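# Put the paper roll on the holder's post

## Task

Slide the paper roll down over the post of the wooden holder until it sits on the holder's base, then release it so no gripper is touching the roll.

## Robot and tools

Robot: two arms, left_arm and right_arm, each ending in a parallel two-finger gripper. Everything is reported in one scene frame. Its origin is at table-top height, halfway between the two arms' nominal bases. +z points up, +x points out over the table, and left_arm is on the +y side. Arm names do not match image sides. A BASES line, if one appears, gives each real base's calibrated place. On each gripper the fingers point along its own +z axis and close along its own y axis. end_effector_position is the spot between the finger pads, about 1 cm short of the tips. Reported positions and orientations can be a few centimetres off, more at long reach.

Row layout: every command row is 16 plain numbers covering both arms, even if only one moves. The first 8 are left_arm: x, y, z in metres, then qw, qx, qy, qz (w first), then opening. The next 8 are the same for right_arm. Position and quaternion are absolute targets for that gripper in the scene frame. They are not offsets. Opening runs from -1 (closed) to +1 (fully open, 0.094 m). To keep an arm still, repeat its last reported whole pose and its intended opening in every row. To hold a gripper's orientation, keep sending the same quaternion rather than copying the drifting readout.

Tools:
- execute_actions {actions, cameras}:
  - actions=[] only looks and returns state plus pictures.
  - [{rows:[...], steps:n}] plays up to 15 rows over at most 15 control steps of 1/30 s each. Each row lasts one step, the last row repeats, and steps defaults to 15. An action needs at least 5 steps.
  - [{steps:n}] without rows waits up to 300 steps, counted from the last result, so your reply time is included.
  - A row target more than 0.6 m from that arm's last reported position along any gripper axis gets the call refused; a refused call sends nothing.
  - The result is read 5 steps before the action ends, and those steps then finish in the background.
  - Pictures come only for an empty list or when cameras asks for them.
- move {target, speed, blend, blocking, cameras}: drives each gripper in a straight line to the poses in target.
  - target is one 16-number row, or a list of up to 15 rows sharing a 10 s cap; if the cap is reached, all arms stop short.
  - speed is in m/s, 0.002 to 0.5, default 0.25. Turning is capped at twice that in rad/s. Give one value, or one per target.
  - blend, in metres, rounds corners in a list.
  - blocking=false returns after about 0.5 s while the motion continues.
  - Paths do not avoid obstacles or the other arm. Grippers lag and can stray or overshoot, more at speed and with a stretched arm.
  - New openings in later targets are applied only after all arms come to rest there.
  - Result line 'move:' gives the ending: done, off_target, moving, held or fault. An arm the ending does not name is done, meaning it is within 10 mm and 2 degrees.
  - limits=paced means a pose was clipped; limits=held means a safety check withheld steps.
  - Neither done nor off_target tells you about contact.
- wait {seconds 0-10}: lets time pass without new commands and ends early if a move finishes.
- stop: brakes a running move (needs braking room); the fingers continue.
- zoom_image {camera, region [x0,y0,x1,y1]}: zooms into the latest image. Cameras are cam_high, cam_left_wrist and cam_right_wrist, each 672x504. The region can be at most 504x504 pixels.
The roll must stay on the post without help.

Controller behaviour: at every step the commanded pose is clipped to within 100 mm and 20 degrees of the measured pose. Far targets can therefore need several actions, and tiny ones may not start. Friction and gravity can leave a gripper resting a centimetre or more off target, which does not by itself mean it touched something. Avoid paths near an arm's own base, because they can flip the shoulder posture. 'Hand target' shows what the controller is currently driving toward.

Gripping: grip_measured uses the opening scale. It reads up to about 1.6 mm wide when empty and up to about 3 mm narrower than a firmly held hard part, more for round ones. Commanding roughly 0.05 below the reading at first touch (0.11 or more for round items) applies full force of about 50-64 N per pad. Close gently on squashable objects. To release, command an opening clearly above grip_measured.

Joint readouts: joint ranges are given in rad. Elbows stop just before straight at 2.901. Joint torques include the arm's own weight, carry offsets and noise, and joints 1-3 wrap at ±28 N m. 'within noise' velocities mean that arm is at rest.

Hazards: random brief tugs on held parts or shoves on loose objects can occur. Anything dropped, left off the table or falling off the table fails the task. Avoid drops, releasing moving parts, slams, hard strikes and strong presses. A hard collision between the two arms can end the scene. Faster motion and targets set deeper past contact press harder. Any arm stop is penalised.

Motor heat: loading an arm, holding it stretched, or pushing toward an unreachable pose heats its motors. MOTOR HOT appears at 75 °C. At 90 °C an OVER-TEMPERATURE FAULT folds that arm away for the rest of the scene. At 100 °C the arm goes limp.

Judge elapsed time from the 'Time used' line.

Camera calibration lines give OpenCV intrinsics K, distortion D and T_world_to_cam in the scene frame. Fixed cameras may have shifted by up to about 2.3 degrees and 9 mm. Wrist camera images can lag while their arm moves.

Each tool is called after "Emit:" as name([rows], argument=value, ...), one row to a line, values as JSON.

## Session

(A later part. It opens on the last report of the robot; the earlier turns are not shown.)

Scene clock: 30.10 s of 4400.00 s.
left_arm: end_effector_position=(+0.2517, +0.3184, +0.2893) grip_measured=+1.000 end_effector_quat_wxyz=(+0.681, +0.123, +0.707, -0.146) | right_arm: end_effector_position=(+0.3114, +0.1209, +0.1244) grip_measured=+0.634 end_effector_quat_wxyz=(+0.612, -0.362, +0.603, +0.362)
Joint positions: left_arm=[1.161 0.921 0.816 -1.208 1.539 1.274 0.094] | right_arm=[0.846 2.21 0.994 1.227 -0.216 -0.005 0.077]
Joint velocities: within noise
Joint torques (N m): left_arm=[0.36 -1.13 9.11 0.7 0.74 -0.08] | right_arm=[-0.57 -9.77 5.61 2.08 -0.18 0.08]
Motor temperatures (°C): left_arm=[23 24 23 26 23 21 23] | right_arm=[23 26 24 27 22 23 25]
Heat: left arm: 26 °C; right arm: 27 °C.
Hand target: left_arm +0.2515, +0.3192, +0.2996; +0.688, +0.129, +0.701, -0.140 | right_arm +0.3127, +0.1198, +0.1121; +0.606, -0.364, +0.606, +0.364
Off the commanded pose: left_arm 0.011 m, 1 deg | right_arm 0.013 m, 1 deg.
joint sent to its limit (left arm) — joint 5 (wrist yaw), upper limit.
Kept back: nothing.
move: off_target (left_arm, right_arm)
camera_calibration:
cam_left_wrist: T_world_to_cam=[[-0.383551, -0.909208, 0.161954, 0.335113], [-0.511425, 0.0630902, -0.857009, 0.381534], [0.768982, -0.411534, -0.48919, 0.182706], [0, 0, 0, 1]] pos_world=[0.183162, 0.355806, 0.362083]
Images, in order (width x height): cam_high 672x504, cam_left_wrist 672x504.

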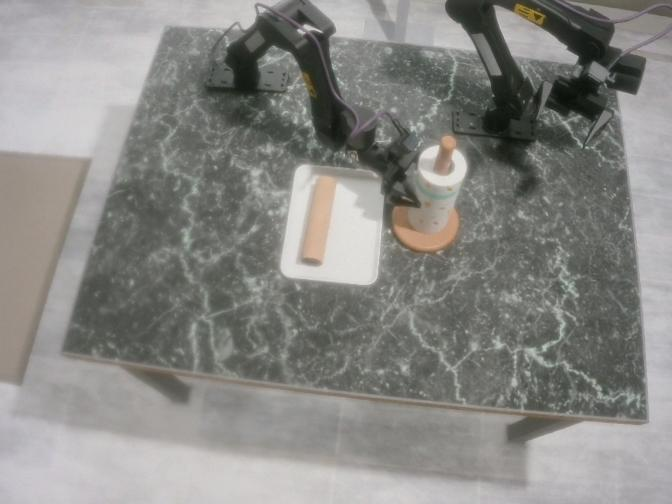

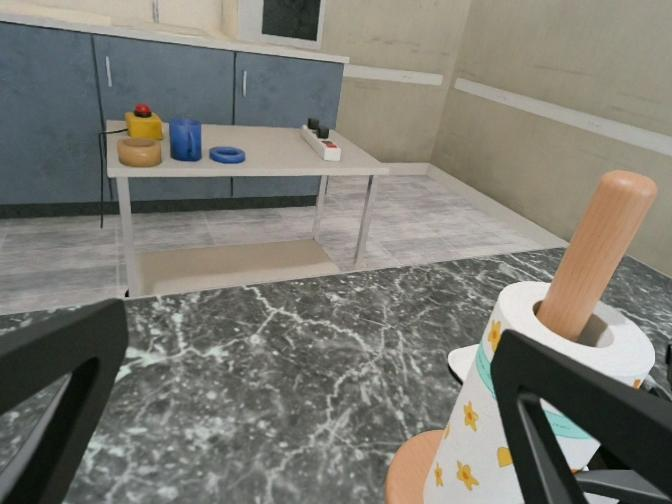

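Emit:
move(target=[0.2516,0.3194,0.2998,0.688,0.129,0.701,-0.140,1,0.315,0.120,0.09,0.606,-0.364,0.606,0.364,0.5], speed=0.06, cameras=["cam_high","cam_left_wrist"])

Emit:
zoom_image(camera="cam_high", region=[370, 110, 500, 260])

Scene clock: 31.07 s of 4400.00 s.
left_arm: end_effector_position=(+0.2517, +0.3184, +0.2893) grip_measured=+1.000 end_effector_quat_wxyz=(+0.681, +0.123, +0.707, -0.146) | right_arm: end_effector_position=(+0.3123, +0.1189, +0.1229) grip_measured=+0.638 end_effector_quat_wxyz=(+0.632, -0.350, +0.583, +0.372)
Joint positions: left_arm=[1.161 0.921 0.816 -1.208 1.539 1.274 0.094] | right_arm=[0.842 2.269 0.994 1.352 -0.219 0.008 0.077]
Joint velocities: within noise
Joint torques (N m): left_arm=[0.38 -1.09 9.02 0.7 0.76 -0.1] | right_arm=[-0.53 -8.59 5.5 1.46 -0.19 -0.07]
Motor temperatures (°C): left_arm=[23 24 23 26 23 21 23] | right_arm=[23 26 24 27 22 23 25]
Heat: left arm: 26 °C; right arm: 27 °C.
Hand target: left_arm +0.2515, +0.3192, +0.2996; +0.688, +0.129, +0.701, -0.140 | right_arm +0.3135, +0.1182, +0.0907; +0.606, -0.364, +0.606, +0.364
Off the commanded pose: left_arm 0.011 m, 1 deg | right_arm 0.033 m, 4 deg.
joint sent to its limit (left arm) — joint 5 (wrist yaw), upper limit.
Kept back: nothing.
move: off_target (left_arm, right_arm)
camera_calibration:
cam_left_wrist: T_world_to_cam=[[-0.383551, -0.909208, 0.161954, 0.335113], [-0.511425, 0.0630902, -0.857009, 0.381534], [0.768982, -0.411534, -0.48919, 0.182706], [0, 0, 0, 1]] pos_world=[0.183162, 0.355806, 0.362083]
Images, in order (width x height): cam_high 672x504, cam_left_wrist 672x504.

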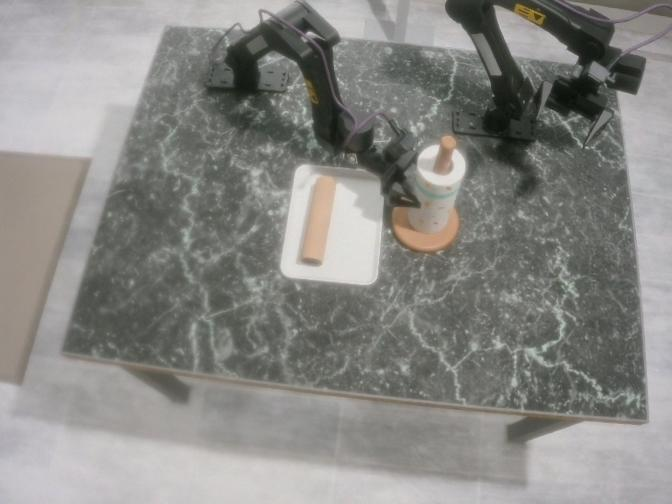

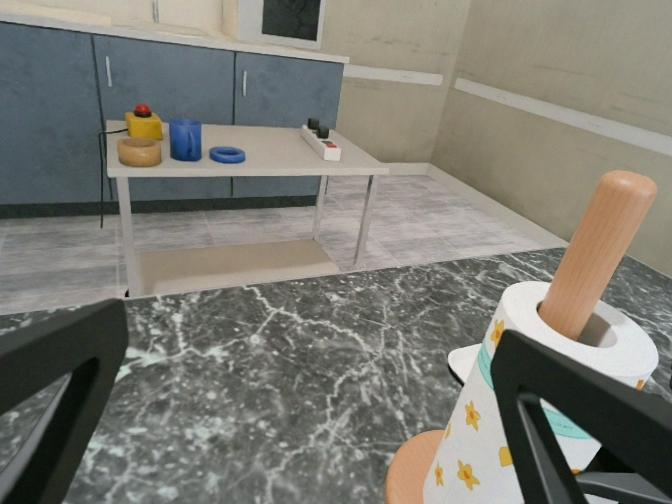

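Scaled by 3.360 from the camera's 672x504 image, which has a finer 960x720 frame.

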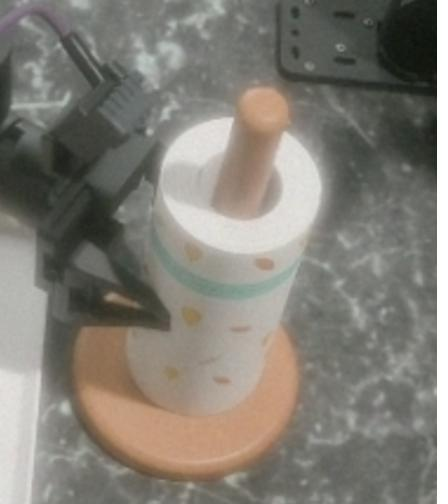

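Emit:
move([
  [0.2516,0.3194,0.2998,0.688,0.129,0.701,-0.140,1,0.3123,0.1189,0.115,0.612,-0.361,0.604,0.363,0.5],
  [0.2516,0.3194,0.2998,0.688,0.129,0.701,-0.140,1,0.3123,0.1189,0.115,0.612,-0.361,0.604,0.363,1],
  [0.2516,0.3194,0.2998,0.688,0.129,0.701,-0.140,1,0.256,0.013,0.125,0.612,-0.361,0.604,0.363,1],
], speed=[0.1,0.1,0.2], cameras=["cam_high","cam_left_wrist"])

Scene clock: 33.73 s of 4400.00 s.
left_arm: end_effector_position=(+0.2517, +0.3184, +0.2893) grip_measured=+1.000 end_effector_quat_wxyz=(+0.681, +0.123, +0.707, -0.146) | right_arm: end_effector_position=(+0.2586, +0.0162, +0.1113) grip_measured=+0.998 end_effector_quat_wxyz=(+0.601, -0.360, +0.617, +0.359)
Joint positions: left_arm=[1.161 0.921 0.816 -1.208 1.539 1.274 0.094] | right_arm=[0.748 2.01 0.496 1.493 -0.305 0.003 0.094]
Joint velocities: within noise
Joint torques (N m): left_arm=[0.4 -1.11 9.06 0.72 0.75 -0.1] | right_arm=[-0.43 -12.51 2.55 2.01 -0.15 0.01]
Motor temperatures (°C): left_arm=[23 24 24 26 23 21 23] | right_arm=[23 27 24 27 22 23 25]
Heat: left arm: 26 °C; right arm: 27 °C.
Hand target: left_arm +0.2515, +0.3192, +0.2996; +0.688, +0.129, +0.701, -0.140 | right_arm +0.2561, +0.0133, +0.1247; +0.612, -0.361, +0.604, +0.363
Off the commanded pose: left_arm 0.011 m, 1 deg | right_arm 0.014 m, 2 deg.
joint sent to its limit (left arm) — joint 5 (wrist yaw), upper limit.
Kept back: nothing.
move: off_target (left_arm, right_arm); target 2's new opening was sent with right_arm's hand 0.008 m and 3 deg from that target
camera_calibration:
cam_left_wrist: T_world_to_cam=[[-0.383551, -0.909208, 0.161954, 0.335113], [-0.511425, 0.0630902, -0.857009, 0.381534], [0.768982, -0.411534, -0.48919, 0.182706], [0, 0, 0, 1]] pos_world=[0.183162, 0.355806, 0.362083]
Images, in order (width x height): cam_high 672x504, cam_left_wrist 672x504.

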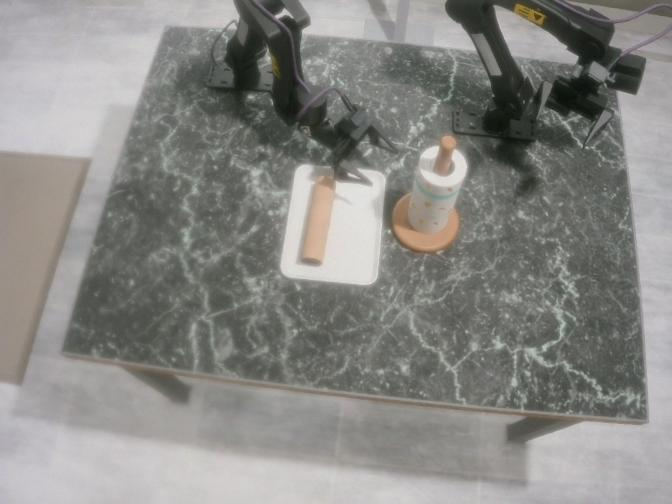

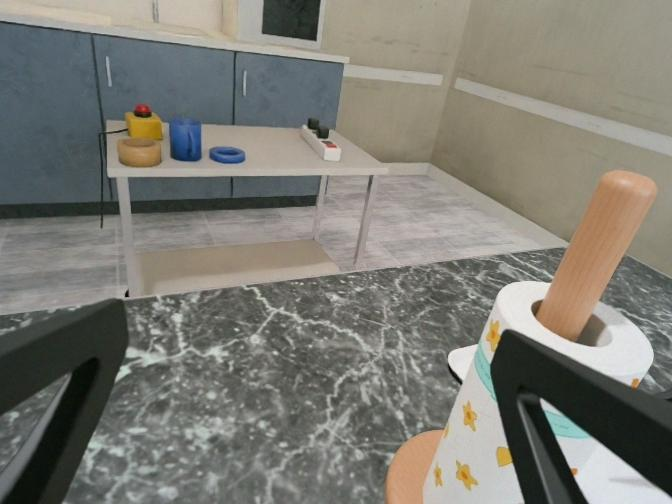

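Emit:
finished_scene(scene=1)

The scene is finished: the task was done.


## Next scene

The same job, from a new start.

Emit:
execute_actions(actions=[], cameras=["all"])

Emit:
zoom_image(camera="cam_high", region=[170, 90, 490, 330])

Scene clock: 0.00 s of 4400.00 s.
left_arm: end_effector_position=(+0.4202, +0.4363, +0.1842) grip_measured=+1.000 end_effector_quat_wxyz=(+0.502, -0.148, +0.852, +0.022) | right_arm: end_effector_position=(+0.3129, -0.0584, +0.2484) grip_measured=+1.000 end_effector_quat_wxyz=(+0.226, -0.313, +0.833, +0.396)
Joint positions: left_arm=[0.514 1.361 0.847 -0.026 0.275 0.032 0.094] | right_arm=[0.374 1.689 1.564 -0.823 -0.767 -0.075 0.094]
Joint velocities: within noise
Joint torques (N m): no reading
Motor temperatures (°C): left_arm=[23 24 21 24 22 21 23] | right_arm=[23 23 22 22 22 23 24]
Heat: left arm: 24 °C; right arm: 24 °C.
Hand target: left_arm +0.4204, +0.4360, +0.1883; +0.505, -0.146, +0.850, +0.022 | right_arm +0.3117, -0.0574, +0.2582; +0.235, -0.319, +0.826, +0.401
camera_calibration:
cam_left_wrist: T_world_to_cam=[[0.309565, -0.923343, 0.227172, 0.226925], [-0.769323, -0.383616, -0.510863, 0.609734], [0.558849, -0.0166232, -0.829103, 0.0287855], [0, 0, 0, 1]] pos_world=[0.382748, 0.443912, 0.283806]
cam_right_wrist: T_world_to_cam=[[0.784237, -0.424313, -0.452692, -0.15854], [-0.588642, -0.739459, -0.326651, 0.24589], [-0.196145, 0.522645, -0.82968, 0.401938], [0, 0, 0, 1]] pos_world=[0.347912, -0.0955156, 0.34203]

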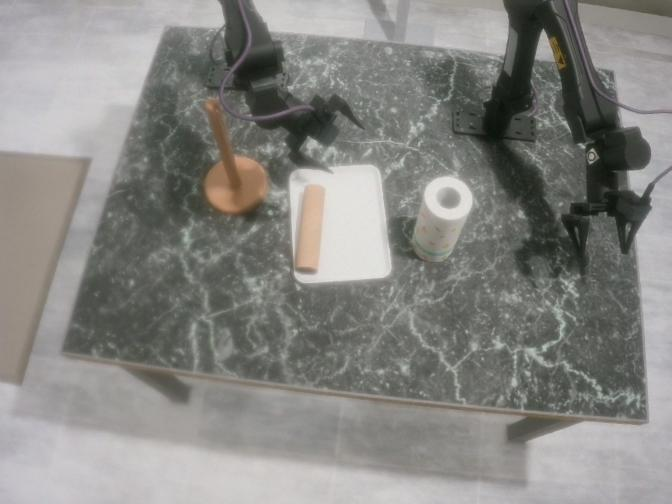

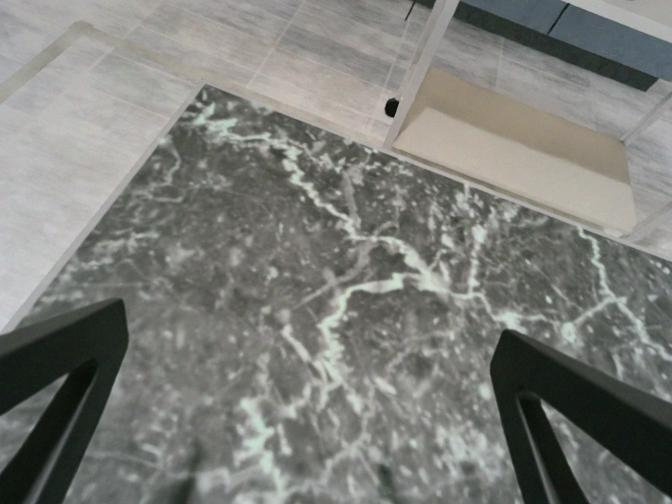

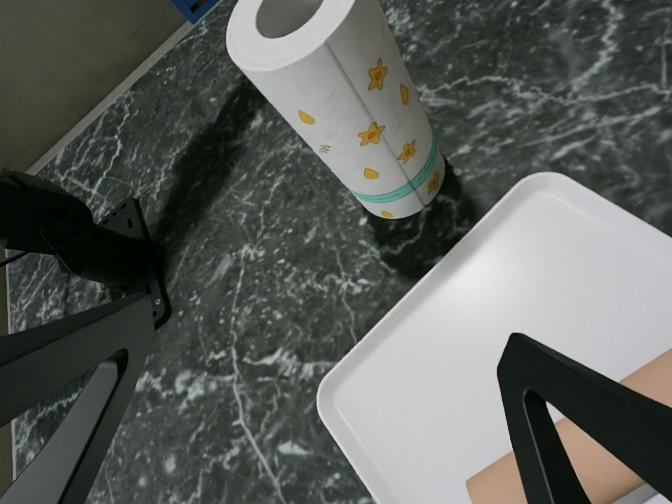

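Scaled by 1.575 from the camera's 672x504 image, which has a finer 960x720 frame.

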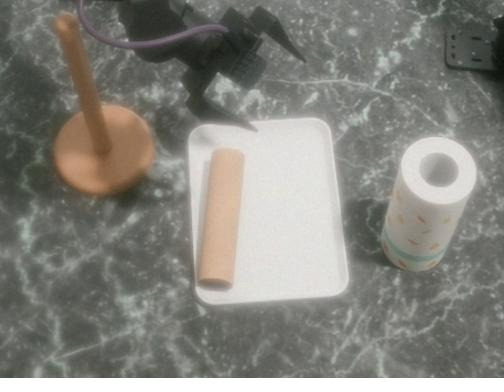

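Emit:
move(target=[0.4202,0.4363,0.1842,0.502,-0.148,0.852,0.022,1,0.281,0.033,0.13,0.636,-0.310,0.636,0.310,1], speed=0.35, cameras=["cam_high","cam_right_wrist"])

Scene clock: 3.57 s of 4400.00 s.
left_arm: end_effector_position=(+0.4202, +0.4363, +0.1842) grip_measured=+1.000 end_effector_quat_wxyz=(+0.502, -0.148, +0.852, +0.022) | right_arm: end_effector_position=(+0.2804, +0.0314, +0.1345) grip_measured=+1.000 end_effector_quat_wxyz=(+0.634, -0.310, +0.635, +0.314)
Joint positions: left_arm=[0.514 1.361 0.847 -0.026 0.275 0.032 0.094] | right_arm=[0.824 1.959 0.587 1.372 -0.078 0.005 0.094]
Joint velocities: within noise
Joint torques (N m): left_arm=[-0.06 -6.11 7.49 2 0.08 -0.04] | right_arm=[0.53 -7.09 4.9 2.03 0.13 0.01]
Motor temperatures (°C): left_arm=[23 24 21 25 22 21 23] | right_arm=[23 24 23 23 22 23 24]
Heat: left arm: 25 °C; right arm: 24 °C.
Hand target: left_arm +0.4202, +0.4363, +0.1843; +0.502, -0.148, +0.852, +0.022 | right_arm +0.2808, +0.0329, +0.1299; +0.635, -0.310, +0.636, +0.310
Off the commanded pose: left_arm 0.000 m, 0 deg | right_arm 0.005 m, 1 deg.
Kept back: nothing.
move: done
camera_calibration:
cam_right_wrist: T_world_to_cam=[[0.801925, -0.585962, 0.116467, -0.222964], [-0.200375, -0.44746, -0.871567, 0.21123], [0.56282, 0.675594, -0.476242, -0.0111014], [0, 0, 0, 1]] pos_world=[0.227373, -0.0286314, 0.204782]
Images, in order (width x height): cam_high 672x504, cam_right_wrist 672x504.

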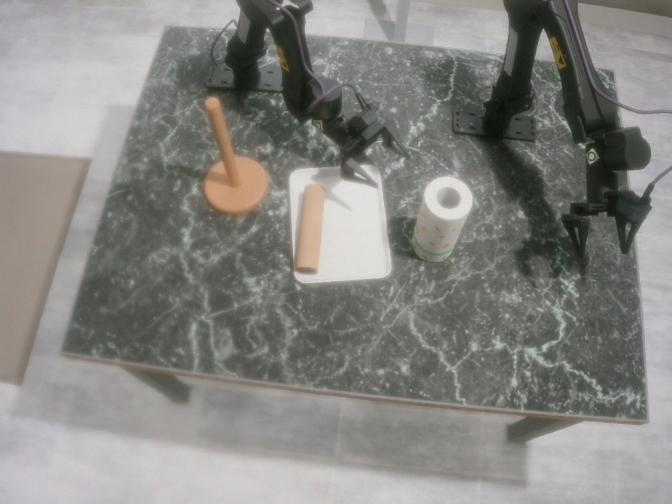

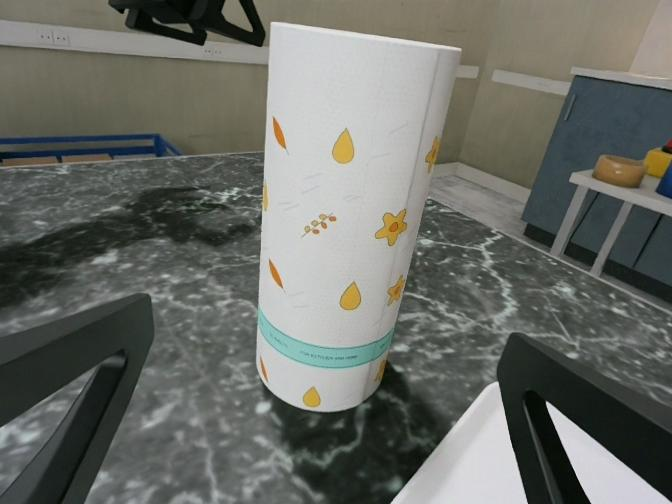

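Emit:
move(target=[0.4202,0.4363,0.1842,0.502,-0.148,0.852,0.022,1,0.321,0.078,0.115,0.636,-0.310,0.636,0.310,1], speed=0.2, cameras=["cam_right_wrist"])

Scene clock: 5.03 s of 4400.00 s.
left_arm: end_effector_position=(+0.4202, +0.4363, +0.1842) grip_measured=+1.000 end_effector_quat_wxyz=(+0.502, -0.148, +0.852, +0.022) | right_arm: end_effector_position=(+0.3179, +0.0726, +0.1223) grip_measured=+1.000 end_effector_quat_wxyz=(+0.638, -0.309, +0.631, +0.315)
Joint positions: left_arm=[0.514 1.361 0.847 -0.026 0.275 0.032 0.094] | right_arm=[0.824 2.141 0.827 1.326 -0.076 0.005 0.094]
Joint velocities: within noise
Joint torques (N m): left_arm=[-0.1 -6.12 7.5 2.01 0.08 -0.02] | right_arm=[0.49 -8.77 7.25 1.77 0.14 -0.03]
Motor temperatures (°C): left_arm=[23 24 21 26 22 21 23] | right_arm=[23 24 23 24 22 23 24]
Heat: left arm: 26 °C; right arm: 24 °C.
Hand target: left_arm +0.4202, +0.4363, +0.1843; +0.502, -0.148, +0.852, +0.022 | right_arm +0.3206, +0.0777, +0.1150; +0.636, -0.310, +0.636, +0.310
Off the commanded pose: left_arm 0.000 m, 0 deg | right_arm 0.010 m, 1 deg.
Kept back: nothing.
move: done
camera_calibration:
cam_right_wrist: T_world_to_cam=[[0.800198, -0.587984, 0.118145, -0.226942], [-0.193026, -0.439012, -0.877502, 0.224348], [0.567824, 0.67937, -0.464792, -0.0690975], [0, 0, 0, 1]] pos_world=[0.264138, 0.0119961, 0.191562]
Images, in order (width x height): cam_right_wrist 672x504.

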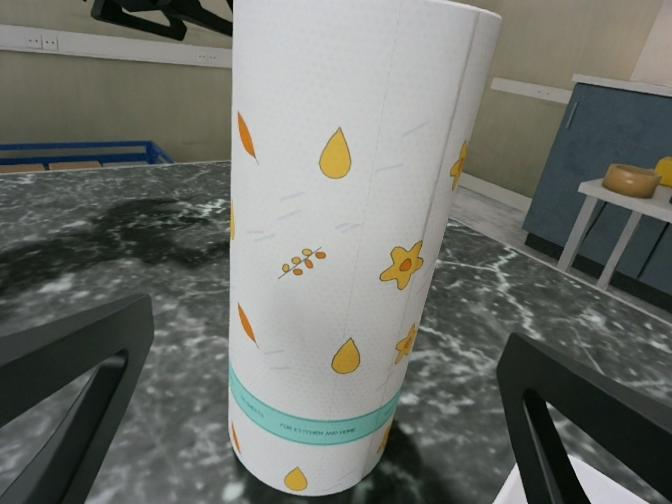

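Emit:
move([
  [0.4202,0.4363,0.1842,0.502,-0.148,0.852,0.022,1,0.369,0.139,0.108,0.636,-0.310,0.636,0.310,1],
  [0.4202,0.4363,0.1842,0.502,-0.148,0.852,0.022,1,0.369,0.139,0.108,0.636,-0.310,0.636,0.310,0.5],
  [0.4202,0.4363,0.1842,0.502,-0.148,0.852,0.022,1,0.363,0.13,0.27,0.636,-0.310,0.636,0.310,0.5],
  [0.38,0.30,0.28,0.664,0.242,0.664,-0.242,1,0.33,-0.05,0.45,0.683,-0.183,0.683,0.183,0.5],
  [0.32,0.08,0.30,0.542,0.455,0.542,-0.455,1,0.278,-0.284,0.462,0.705,-0.049,0.705,0.049,0.5],
], speed=[0.15,0.15,0.3,0.4,0.35], blend=[0,0,0.05,0.05,0])

Emit:
zoom_image(camera="cam_high", region=[150, 0, 310, 240])

Scene clock: 10.83 s of 4400.00 s.
left_arm: end_effector_position=(+0.3142, +0.0811, +0.2930) grip_measured=+1.000 end_effector_quat_wxyz=(+0.538, +0.454, +0.544, -0.456) | right_arm: end_effector_position=(+0.2790, -0.2841, +0.4617) grip_measured=+0.569 end_effector_quat_wxyz=(+0.702, -0.045, +0.709, +0.047)
Joint positions: left_arm=[-0.061 1.238 0.702 0.519 1.356 0.009 0.094] | right_arm=[0.163 0.882 1.238 -0.365 0.045 0.004 0.074]
Joint velocities: within noise
Joint torques (N m): left_arm=[-0.27 -3.33 9.77 1.59 -0.1 -0.13] | right_arm=[-0.61 -1.33 5.72 1.98 -0.19 -0.03]
Motor temperatures (°C): left_arm=[23 24 21 26 22 21 23] | right_arm=[23 25 23 25 22 23 24]
Heat: left arm: 26 °C; right arm: 25 °C.
Hand target: left_arm +0.3197, +0.0802, +0.3000; +0.542, +0.455, +0.541, -0.454 | right_arm +0.2780, -0.2839, +0.4621; +0.705, -0.049, +0.705, +0.049
Off the commanded pose: left_arm 0.009 m, 0 deg | right_arm 0.001 m, 1 deg.
Kept back: nothing.
move: done; target 2's new opening was sent with right_arm's hand 0.012 m and 1 deg from that target
camera_calibration:
cam_left_wrist: T_world_to_cam=[[-0.980256, -0.14909, 0.129886, 0.27799], [-0.184185, 0.449518, -0.874076, 0.302487], [0.0719299, -0.880741, -0.468103, 0.289663], [0, 0, 0, 1]] pos_world=[0.30738, 0.16059, 0.363882]
cam_right_wrist: T_world_to_cam=[[0.155518, -0.980738, 0.118184, -0.377407], [-0.465097, -0.178246, -0.867129, 0.50324], [0.871492, 0.079887, -0.483859, 0.106878], [0, 0, 0, 1]] pos_world=[0.199606, -0.288975, 0.532691]

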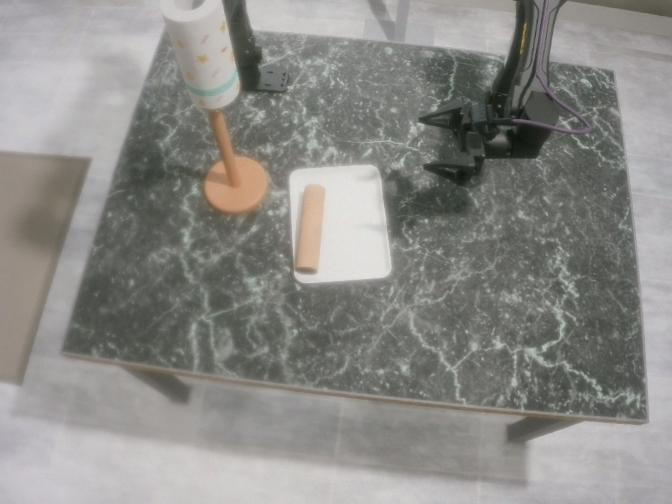

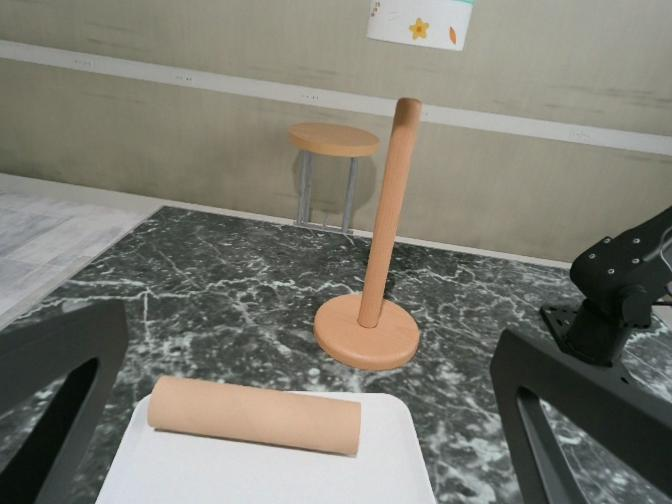

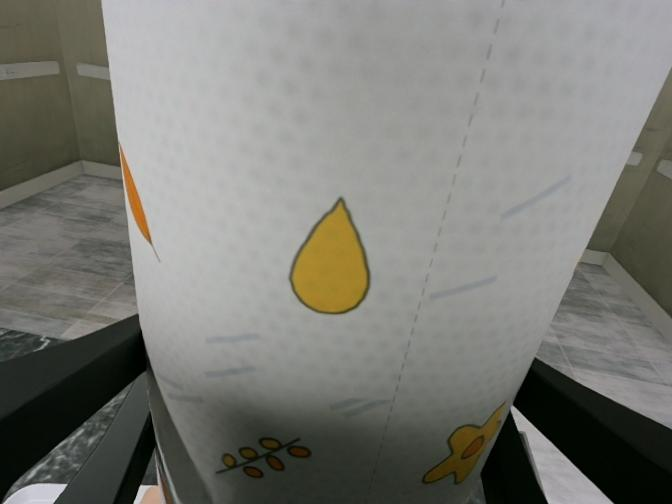

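Scaled by 2.100 from the camera's 672x504 image, which has a finer 960x720 frame.

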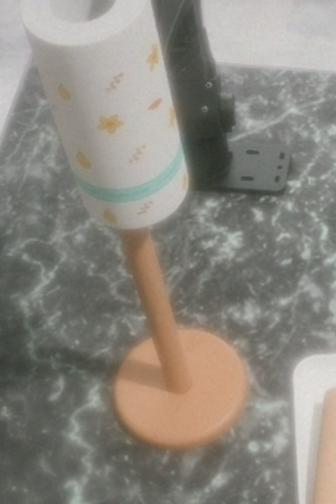

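Emit:
move([
  [0.3197,0.0802,0.30,0.542,0.455,0.541,-0.454,1,0.277,-0.294,0.45,0.705,-0.049,0.705,0.049,0.5],
  [0.3197,0.0802,0.30,0.542,0.455,0.541,-0.454,1,0.277,-0.294,0.405,0.705,-0.049,0.705,0.049,0.5],
], speed=0.12, blend=[0.01,0], cameras=["cam_high","cam_left_wrist"])

Emit:
zoom_image(camera="cam_high", region=[150, 0, 310, 240])

Scene clock: 12.43 s of 4400.00 s.
left_arm: end_effector_position=(+0.3143, +0.0811, +0.2931) grip_measured=+1.000 end_effector_quat_wxyz=(+0.539, +0.454, +0.543, -0.456) | right_arm: end_effector_position=(+0.2805, -0.2936, +0.3944) grip_measured=+0.569 end_effector_quat_wxyz=(+0.688, -0.046, +0.723, +0.048)
Joint positions: left_arm=[-0.061 1.238 0.702 0.52 1.356 0.009 0.094] | right_arm=[0.087 0.774 0.956 -0.23 -0.032 0.004 0.074]
Joint velocities: within noise
Joint torques (N m): left_arm=[-0.28 -3.37 9.69 1.59 -0.06 -0.11] | right_arm=[-0.62 -2.04 6.41 2.29 -0.17 -0.02]
Motor temperatures (°C): left_arm=[23 24 22 27 22 21 23] | right_arm=[23 25 23 25 22 23 24]
Heat: left arm: 27 °C; right arm: 25 °C.
Hand target: left_arm +0.3194, +0.0804, +0.3000; +0.542, +0.455, +0.541, -0.454 | right_arm +0.2767, -0.2940, +0.4050; +0.705, -0.049, +0.706, +0.049
Off the commanded pose: left_arm 0.009 m, 1 deg | right_arm 0.011 m, 3 deg.
Kept back: nothing.
move: off_target (right_arm); blend cut to 0.0078 m at target 1
camera_calibration:
cam_left_wrist: T_world_to_cam=[[-0.980298, -0.149451, 0.129149, 0.278302], [-0.183686, 0.449354, -0.874266, 0.302514], [0.0726264, -0.880764, -0.467953, 0.289465], [0, 0, 0, 1]] pos_world=[0.307364, 0.160607, 0.363991]
Images, in order (width x height): cam_high 672x504, cam_left_wrist 672x504.

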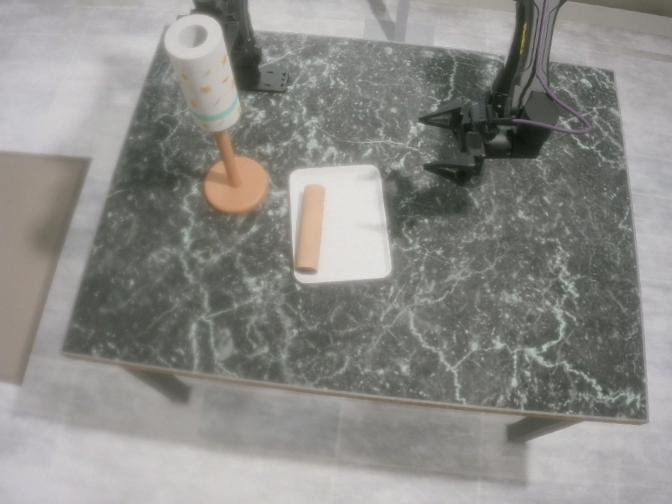

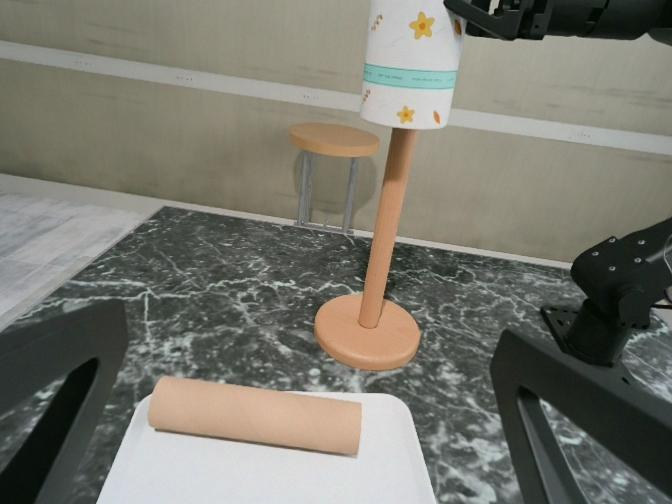

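Scaled by 2.100 from the camera's 672x504 image, which has a finer 960x720 frame.

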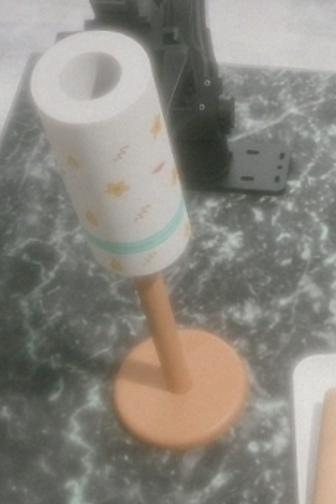

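Emit:
move([
  [0.3197,0.0802,0.30,0.542,0.455,0.541,-0.454,1,0.274,-0.294,0.18,0.705,-0.049,0.705,0.049,0.5],
  [0.3197,0.0802,0.30,0.542,0.455,0.541,-0.454,1,0.274,-0.294,0.13,0.705,-0.049,0.705,0.049,0.5],
], speed=[0.18,0.07], blend=[0.01,0], cameras=["cam_high","cam_left_wrist"])

Emit:
zoom_image(camera="cam_left_wrist", region=[280, 80, 520, 400])

Scene clock: 14.97 s of 4400.00 s.
left_arm: end_effector_position=(+0.3143, +0.0811, +0.2931) grip_measured=+1.000 end_effector_quat_wxyz=(+0.539, +0.454, +0.543, -0.456) | right_arm: end_effector_position=(+0.2761, -0.2939, +0.1355) grip_measured=+0.569 end_effector_quat_wxyz=(+0.655, -0.048, +0.753, +0.046)
Joint positions: left_arm=[-0.061 1.238 0.702 0.52 1.356 0.009 0.094] | right_arm=[0.087 0.958 0.006 0.814 -0.033 0.002 0.074]
Joint velocities: within noise
Joint torques (N m): left_arm=[-0.28 -3.37 9.58 1.57 -0.05 -0.11] | right_arm=[-0.47 -0.55 5.68 1.92 -0.14 -0.05]
Motor temperatures (°C): left_arm=[23 24 22 27 22 21 23] | right_arm=[23 24 23 26 22 23 25]
Heat: left arm: 27 °C; right arm: 26 °C.
Hand target: left_arm +0.3194, +0.0804, +0.3000; +0.542, +0.455, +0.541, -0.454 | right_arm +0.2745, -0.2939, +0.1307; +0.651, -0.052, +0.756, +0.046
Off the commanded pose: left_arm 0.009 m, 1 deg | right_arm 0.006 m, 8 deg.
joint sent to its limit (right arm) — joint 3 (elbow), lower limit, where the elbow is as bent as it goes.
Kept back: nothing.
move: off_target (right_arm)
camera_calibration:
cam_left_wrist: T_world_to_cam=[[-0.980348, -0.149449, 0.128778, 0.278422], [-0.183353, 0.449339, -0.874343, 0.302469], [0.0728047, -0.880772, -0.467911, 0.289416], [0, 0, 0, 1]] pos_world=[0.307338, 0.160608, 0.364028]
Images, in order (width x height): cam_high 672x504, cam_left_wrist 672x504.

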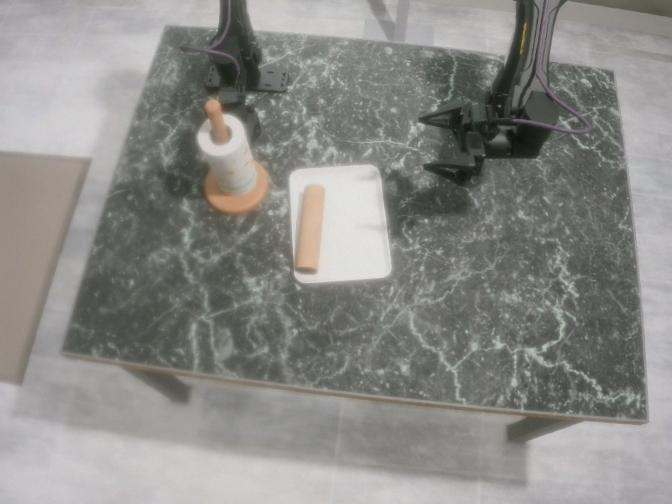

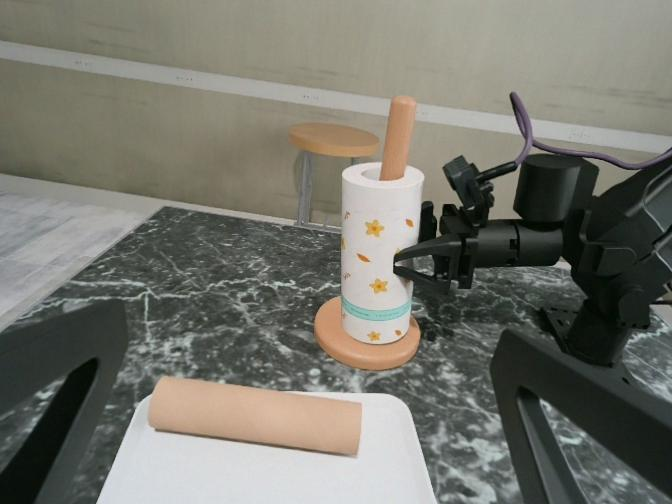

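Scaled by 1.575 from the camera's 672x504 image, which has a finer 960x720 frame.

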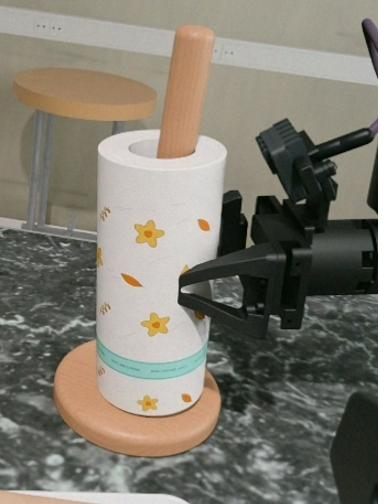

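Emit:
move(target=[0.3197,0.0802,0.30,0.542,0.455,0.541,-0.454,1,0.280,-0.294,0.112,0.68,-0.049,0.73,0.049,0.5], speed=0.06, cameras=["cam_high","cam_left_wrist"])

Emit:
zoom_image(camera="cam_left_wrist", region=[280, 80, 520, 400])

Scene clock: 16.53 s of 4400.00 s.
left_arm: end_effector_position=(+0.3143, +0.0811, +0.2931) grip_measured=+1.000 end_effector_quat_wxyz=(+0.539, +0.454, +0.543, -0.456) | right_arm: end_effector_position=(+0.2872, -0.2928, +0.1332) grip_measured=+0.569 end_effector_quat_wxyz=(+0.666, -0.048, +0.743, +0.046)
Joint positions: left_arm=[-0.061 1.238 0.702 0.52 1.356 0.009 0.094] | right_arm=[0.087 1.176 0.006 1.062 -0.033 0.002 0.074]
Joint velocities: left_arm=[within noise] | right_arm=[0.017 0.11 -0.012 0.081 0.022 -0.066 -0.001]
Joint torques (N m): left_arm=[-0.23 -3.34 9.62 1.58 -0.04 -0.11] | right_arm=[-0.68 -0.58 4.78 1.18 -0.16 0.01]
Motor temperatures (°C): left_arm=[23 24 22 27 22 21 23] | right_arm=[23 24 23 26 22 23 25]
Heat: left arm: 27 °C; right arm: 26 °C.
Hand target: left_arm +0.3194, +0.0804, +0.3000; +0.542, +0.455, +0.541, -0.454 | right_arm +0.2838, -0.2935, +0.1133; +0.640, -0.051, +0.766, +0.047
Off the commanded pose: left_arm 0.009 m, 1 deg | right_arm 0.022 m, 2 deg.
joint sent to its limit (right arm) — joint 3 (elbow), lower limit, where the elbow is as bent as it goes.
Kept back: nothing.
move: off_target (right_arm)
camera_calibration:
cam_left_wrist: T_world_to_cam=[[-0.980348, -0.149449, 0.128778, 0.278422], [-0.183353, 0.449339, -0.874343, 0.302469], [0.0728047, -0.880772, -0.467911, 0.289416], [0, 0, 0, 1]] pos_world=[0.307338, 0.160608, 0.364028]
Images, in order (width x height): cam_high 672x504, cam_left_wrist 672x504.

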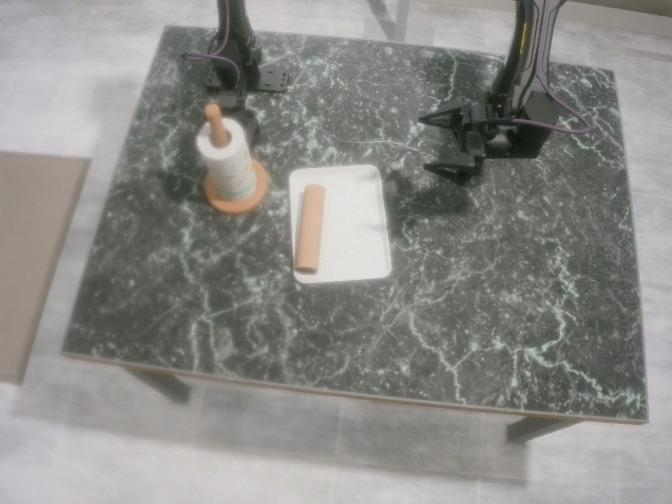

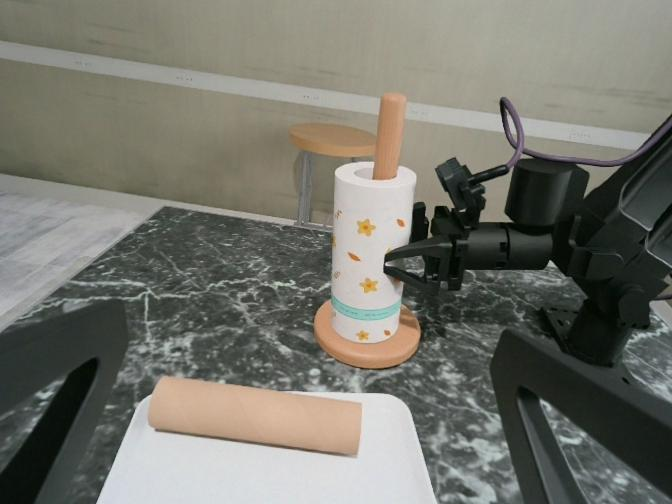

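Scaled by 1.575 from the camera's 672x504 image, which has a finer 960x720 frame.

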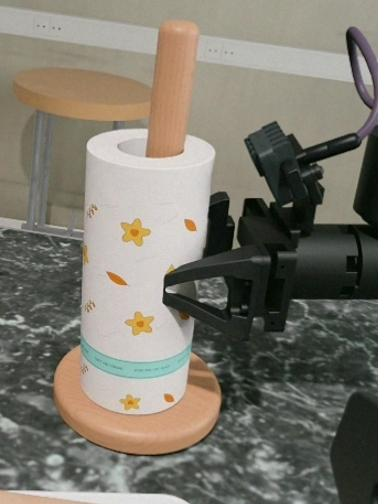

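Emit:
move([
  [0.3197,0.0802,0.30,0.542,0.455,0.541,-0.454,1,0.278,-0.294,0.132,0.655,-0.048,0.753,0.046,0.5],
  [0.3197,0.0802,0.30,0.542,0.455,0.541,-0.454,1,0.278,-0.294,0.132,0.655,-0.048,0.753,0.046,1],
  [0.3197,0.0802,0.30,0.542,0.455,0.541,-0.454,1,0.235,-0.300,0.21,0.667,-0.048,0.742,0.046,1],
  [0.3197,0.0802,0.30,0.542,0.455,0.541,-0.454,1,0.18,-0.305,0.29,0.68,-0.048,0.73,0.048,1],
], speed=[0.06,0.1,0.15,0.2], blend=[0,0,0.02,0], cameras=["cam_high","cam_left_wrist"])

Scene clock: 19.97 s of 4400.00 s.
left_arm: end_effector_position=(+0.3143, +0.0811, +0.2931) grip_measured=+1.000 end_effector_quat_wxyz=(+0.539, +0.454, +0.543, -0.456) | right_arm: end_effector_position=(+0.1828, -0.3059, +0.2814) grip_measured=+0.998 end_effector_quat_wxyz=(+0.677, -0.044, +0.734, +0.046)
Joint positions: left_arm=[-0.061 1.238 0.702 0.52 1.356 0.009 0.094] | right_arm=[0.047 0.136 0.518 -0.463 -0.067 0.002 0.094]
Joint velocities: within noise
Joint torques (N m): left_arm=[-0.24 -3.43 9.61 1.57 -0.05 -0.12] | right_arm=[-0.59 3.88 9.24 1.78 -0.17 0]
Motor temperatures (°C): left_arm=[23 24 22 27 22 21 23] | right_arm=[23 24 23 26 22 23 25]
Heat: left arm: 27 °C; right arm: 26 °C.
Hand target: left_arm +0.3194, +0.0804, +0.3000; +0.542, +0.455, +0.541, -0.454 | right_arm +0.1800, -0.3049, +0.2899; +0.680, -0.048, +0.730, +0.047
Off the commanded pose: left_arm 0.009 m, 1 deg | right_arm 0.009 m, 1 deg.
Kept back: nothing.
move: done
camera_calibration:
cam_left_wrist: T_world_to_cam=[[-0.980348, -0.149449, 0.128778, 0.278422], [-0.183353, 0.449339, -0.874343, 0.302469], [0.0728047, -0.880772, -0.467911, 0.289416], [0, 0, 0, 1]] pos_world=[0.307338, 0.160608, 0.364028]
Images, in order (width x height): cam_high 672x504, cam_left_wrist 672x504.

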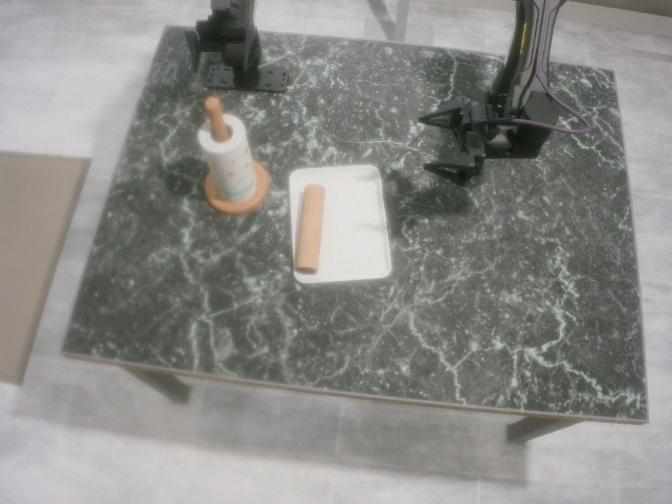

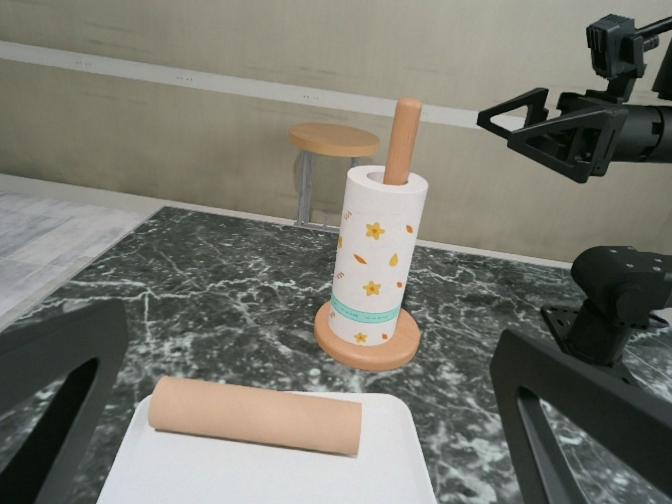

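Emit:
finished_scene(scene=2)

The scene is finished: the task was done.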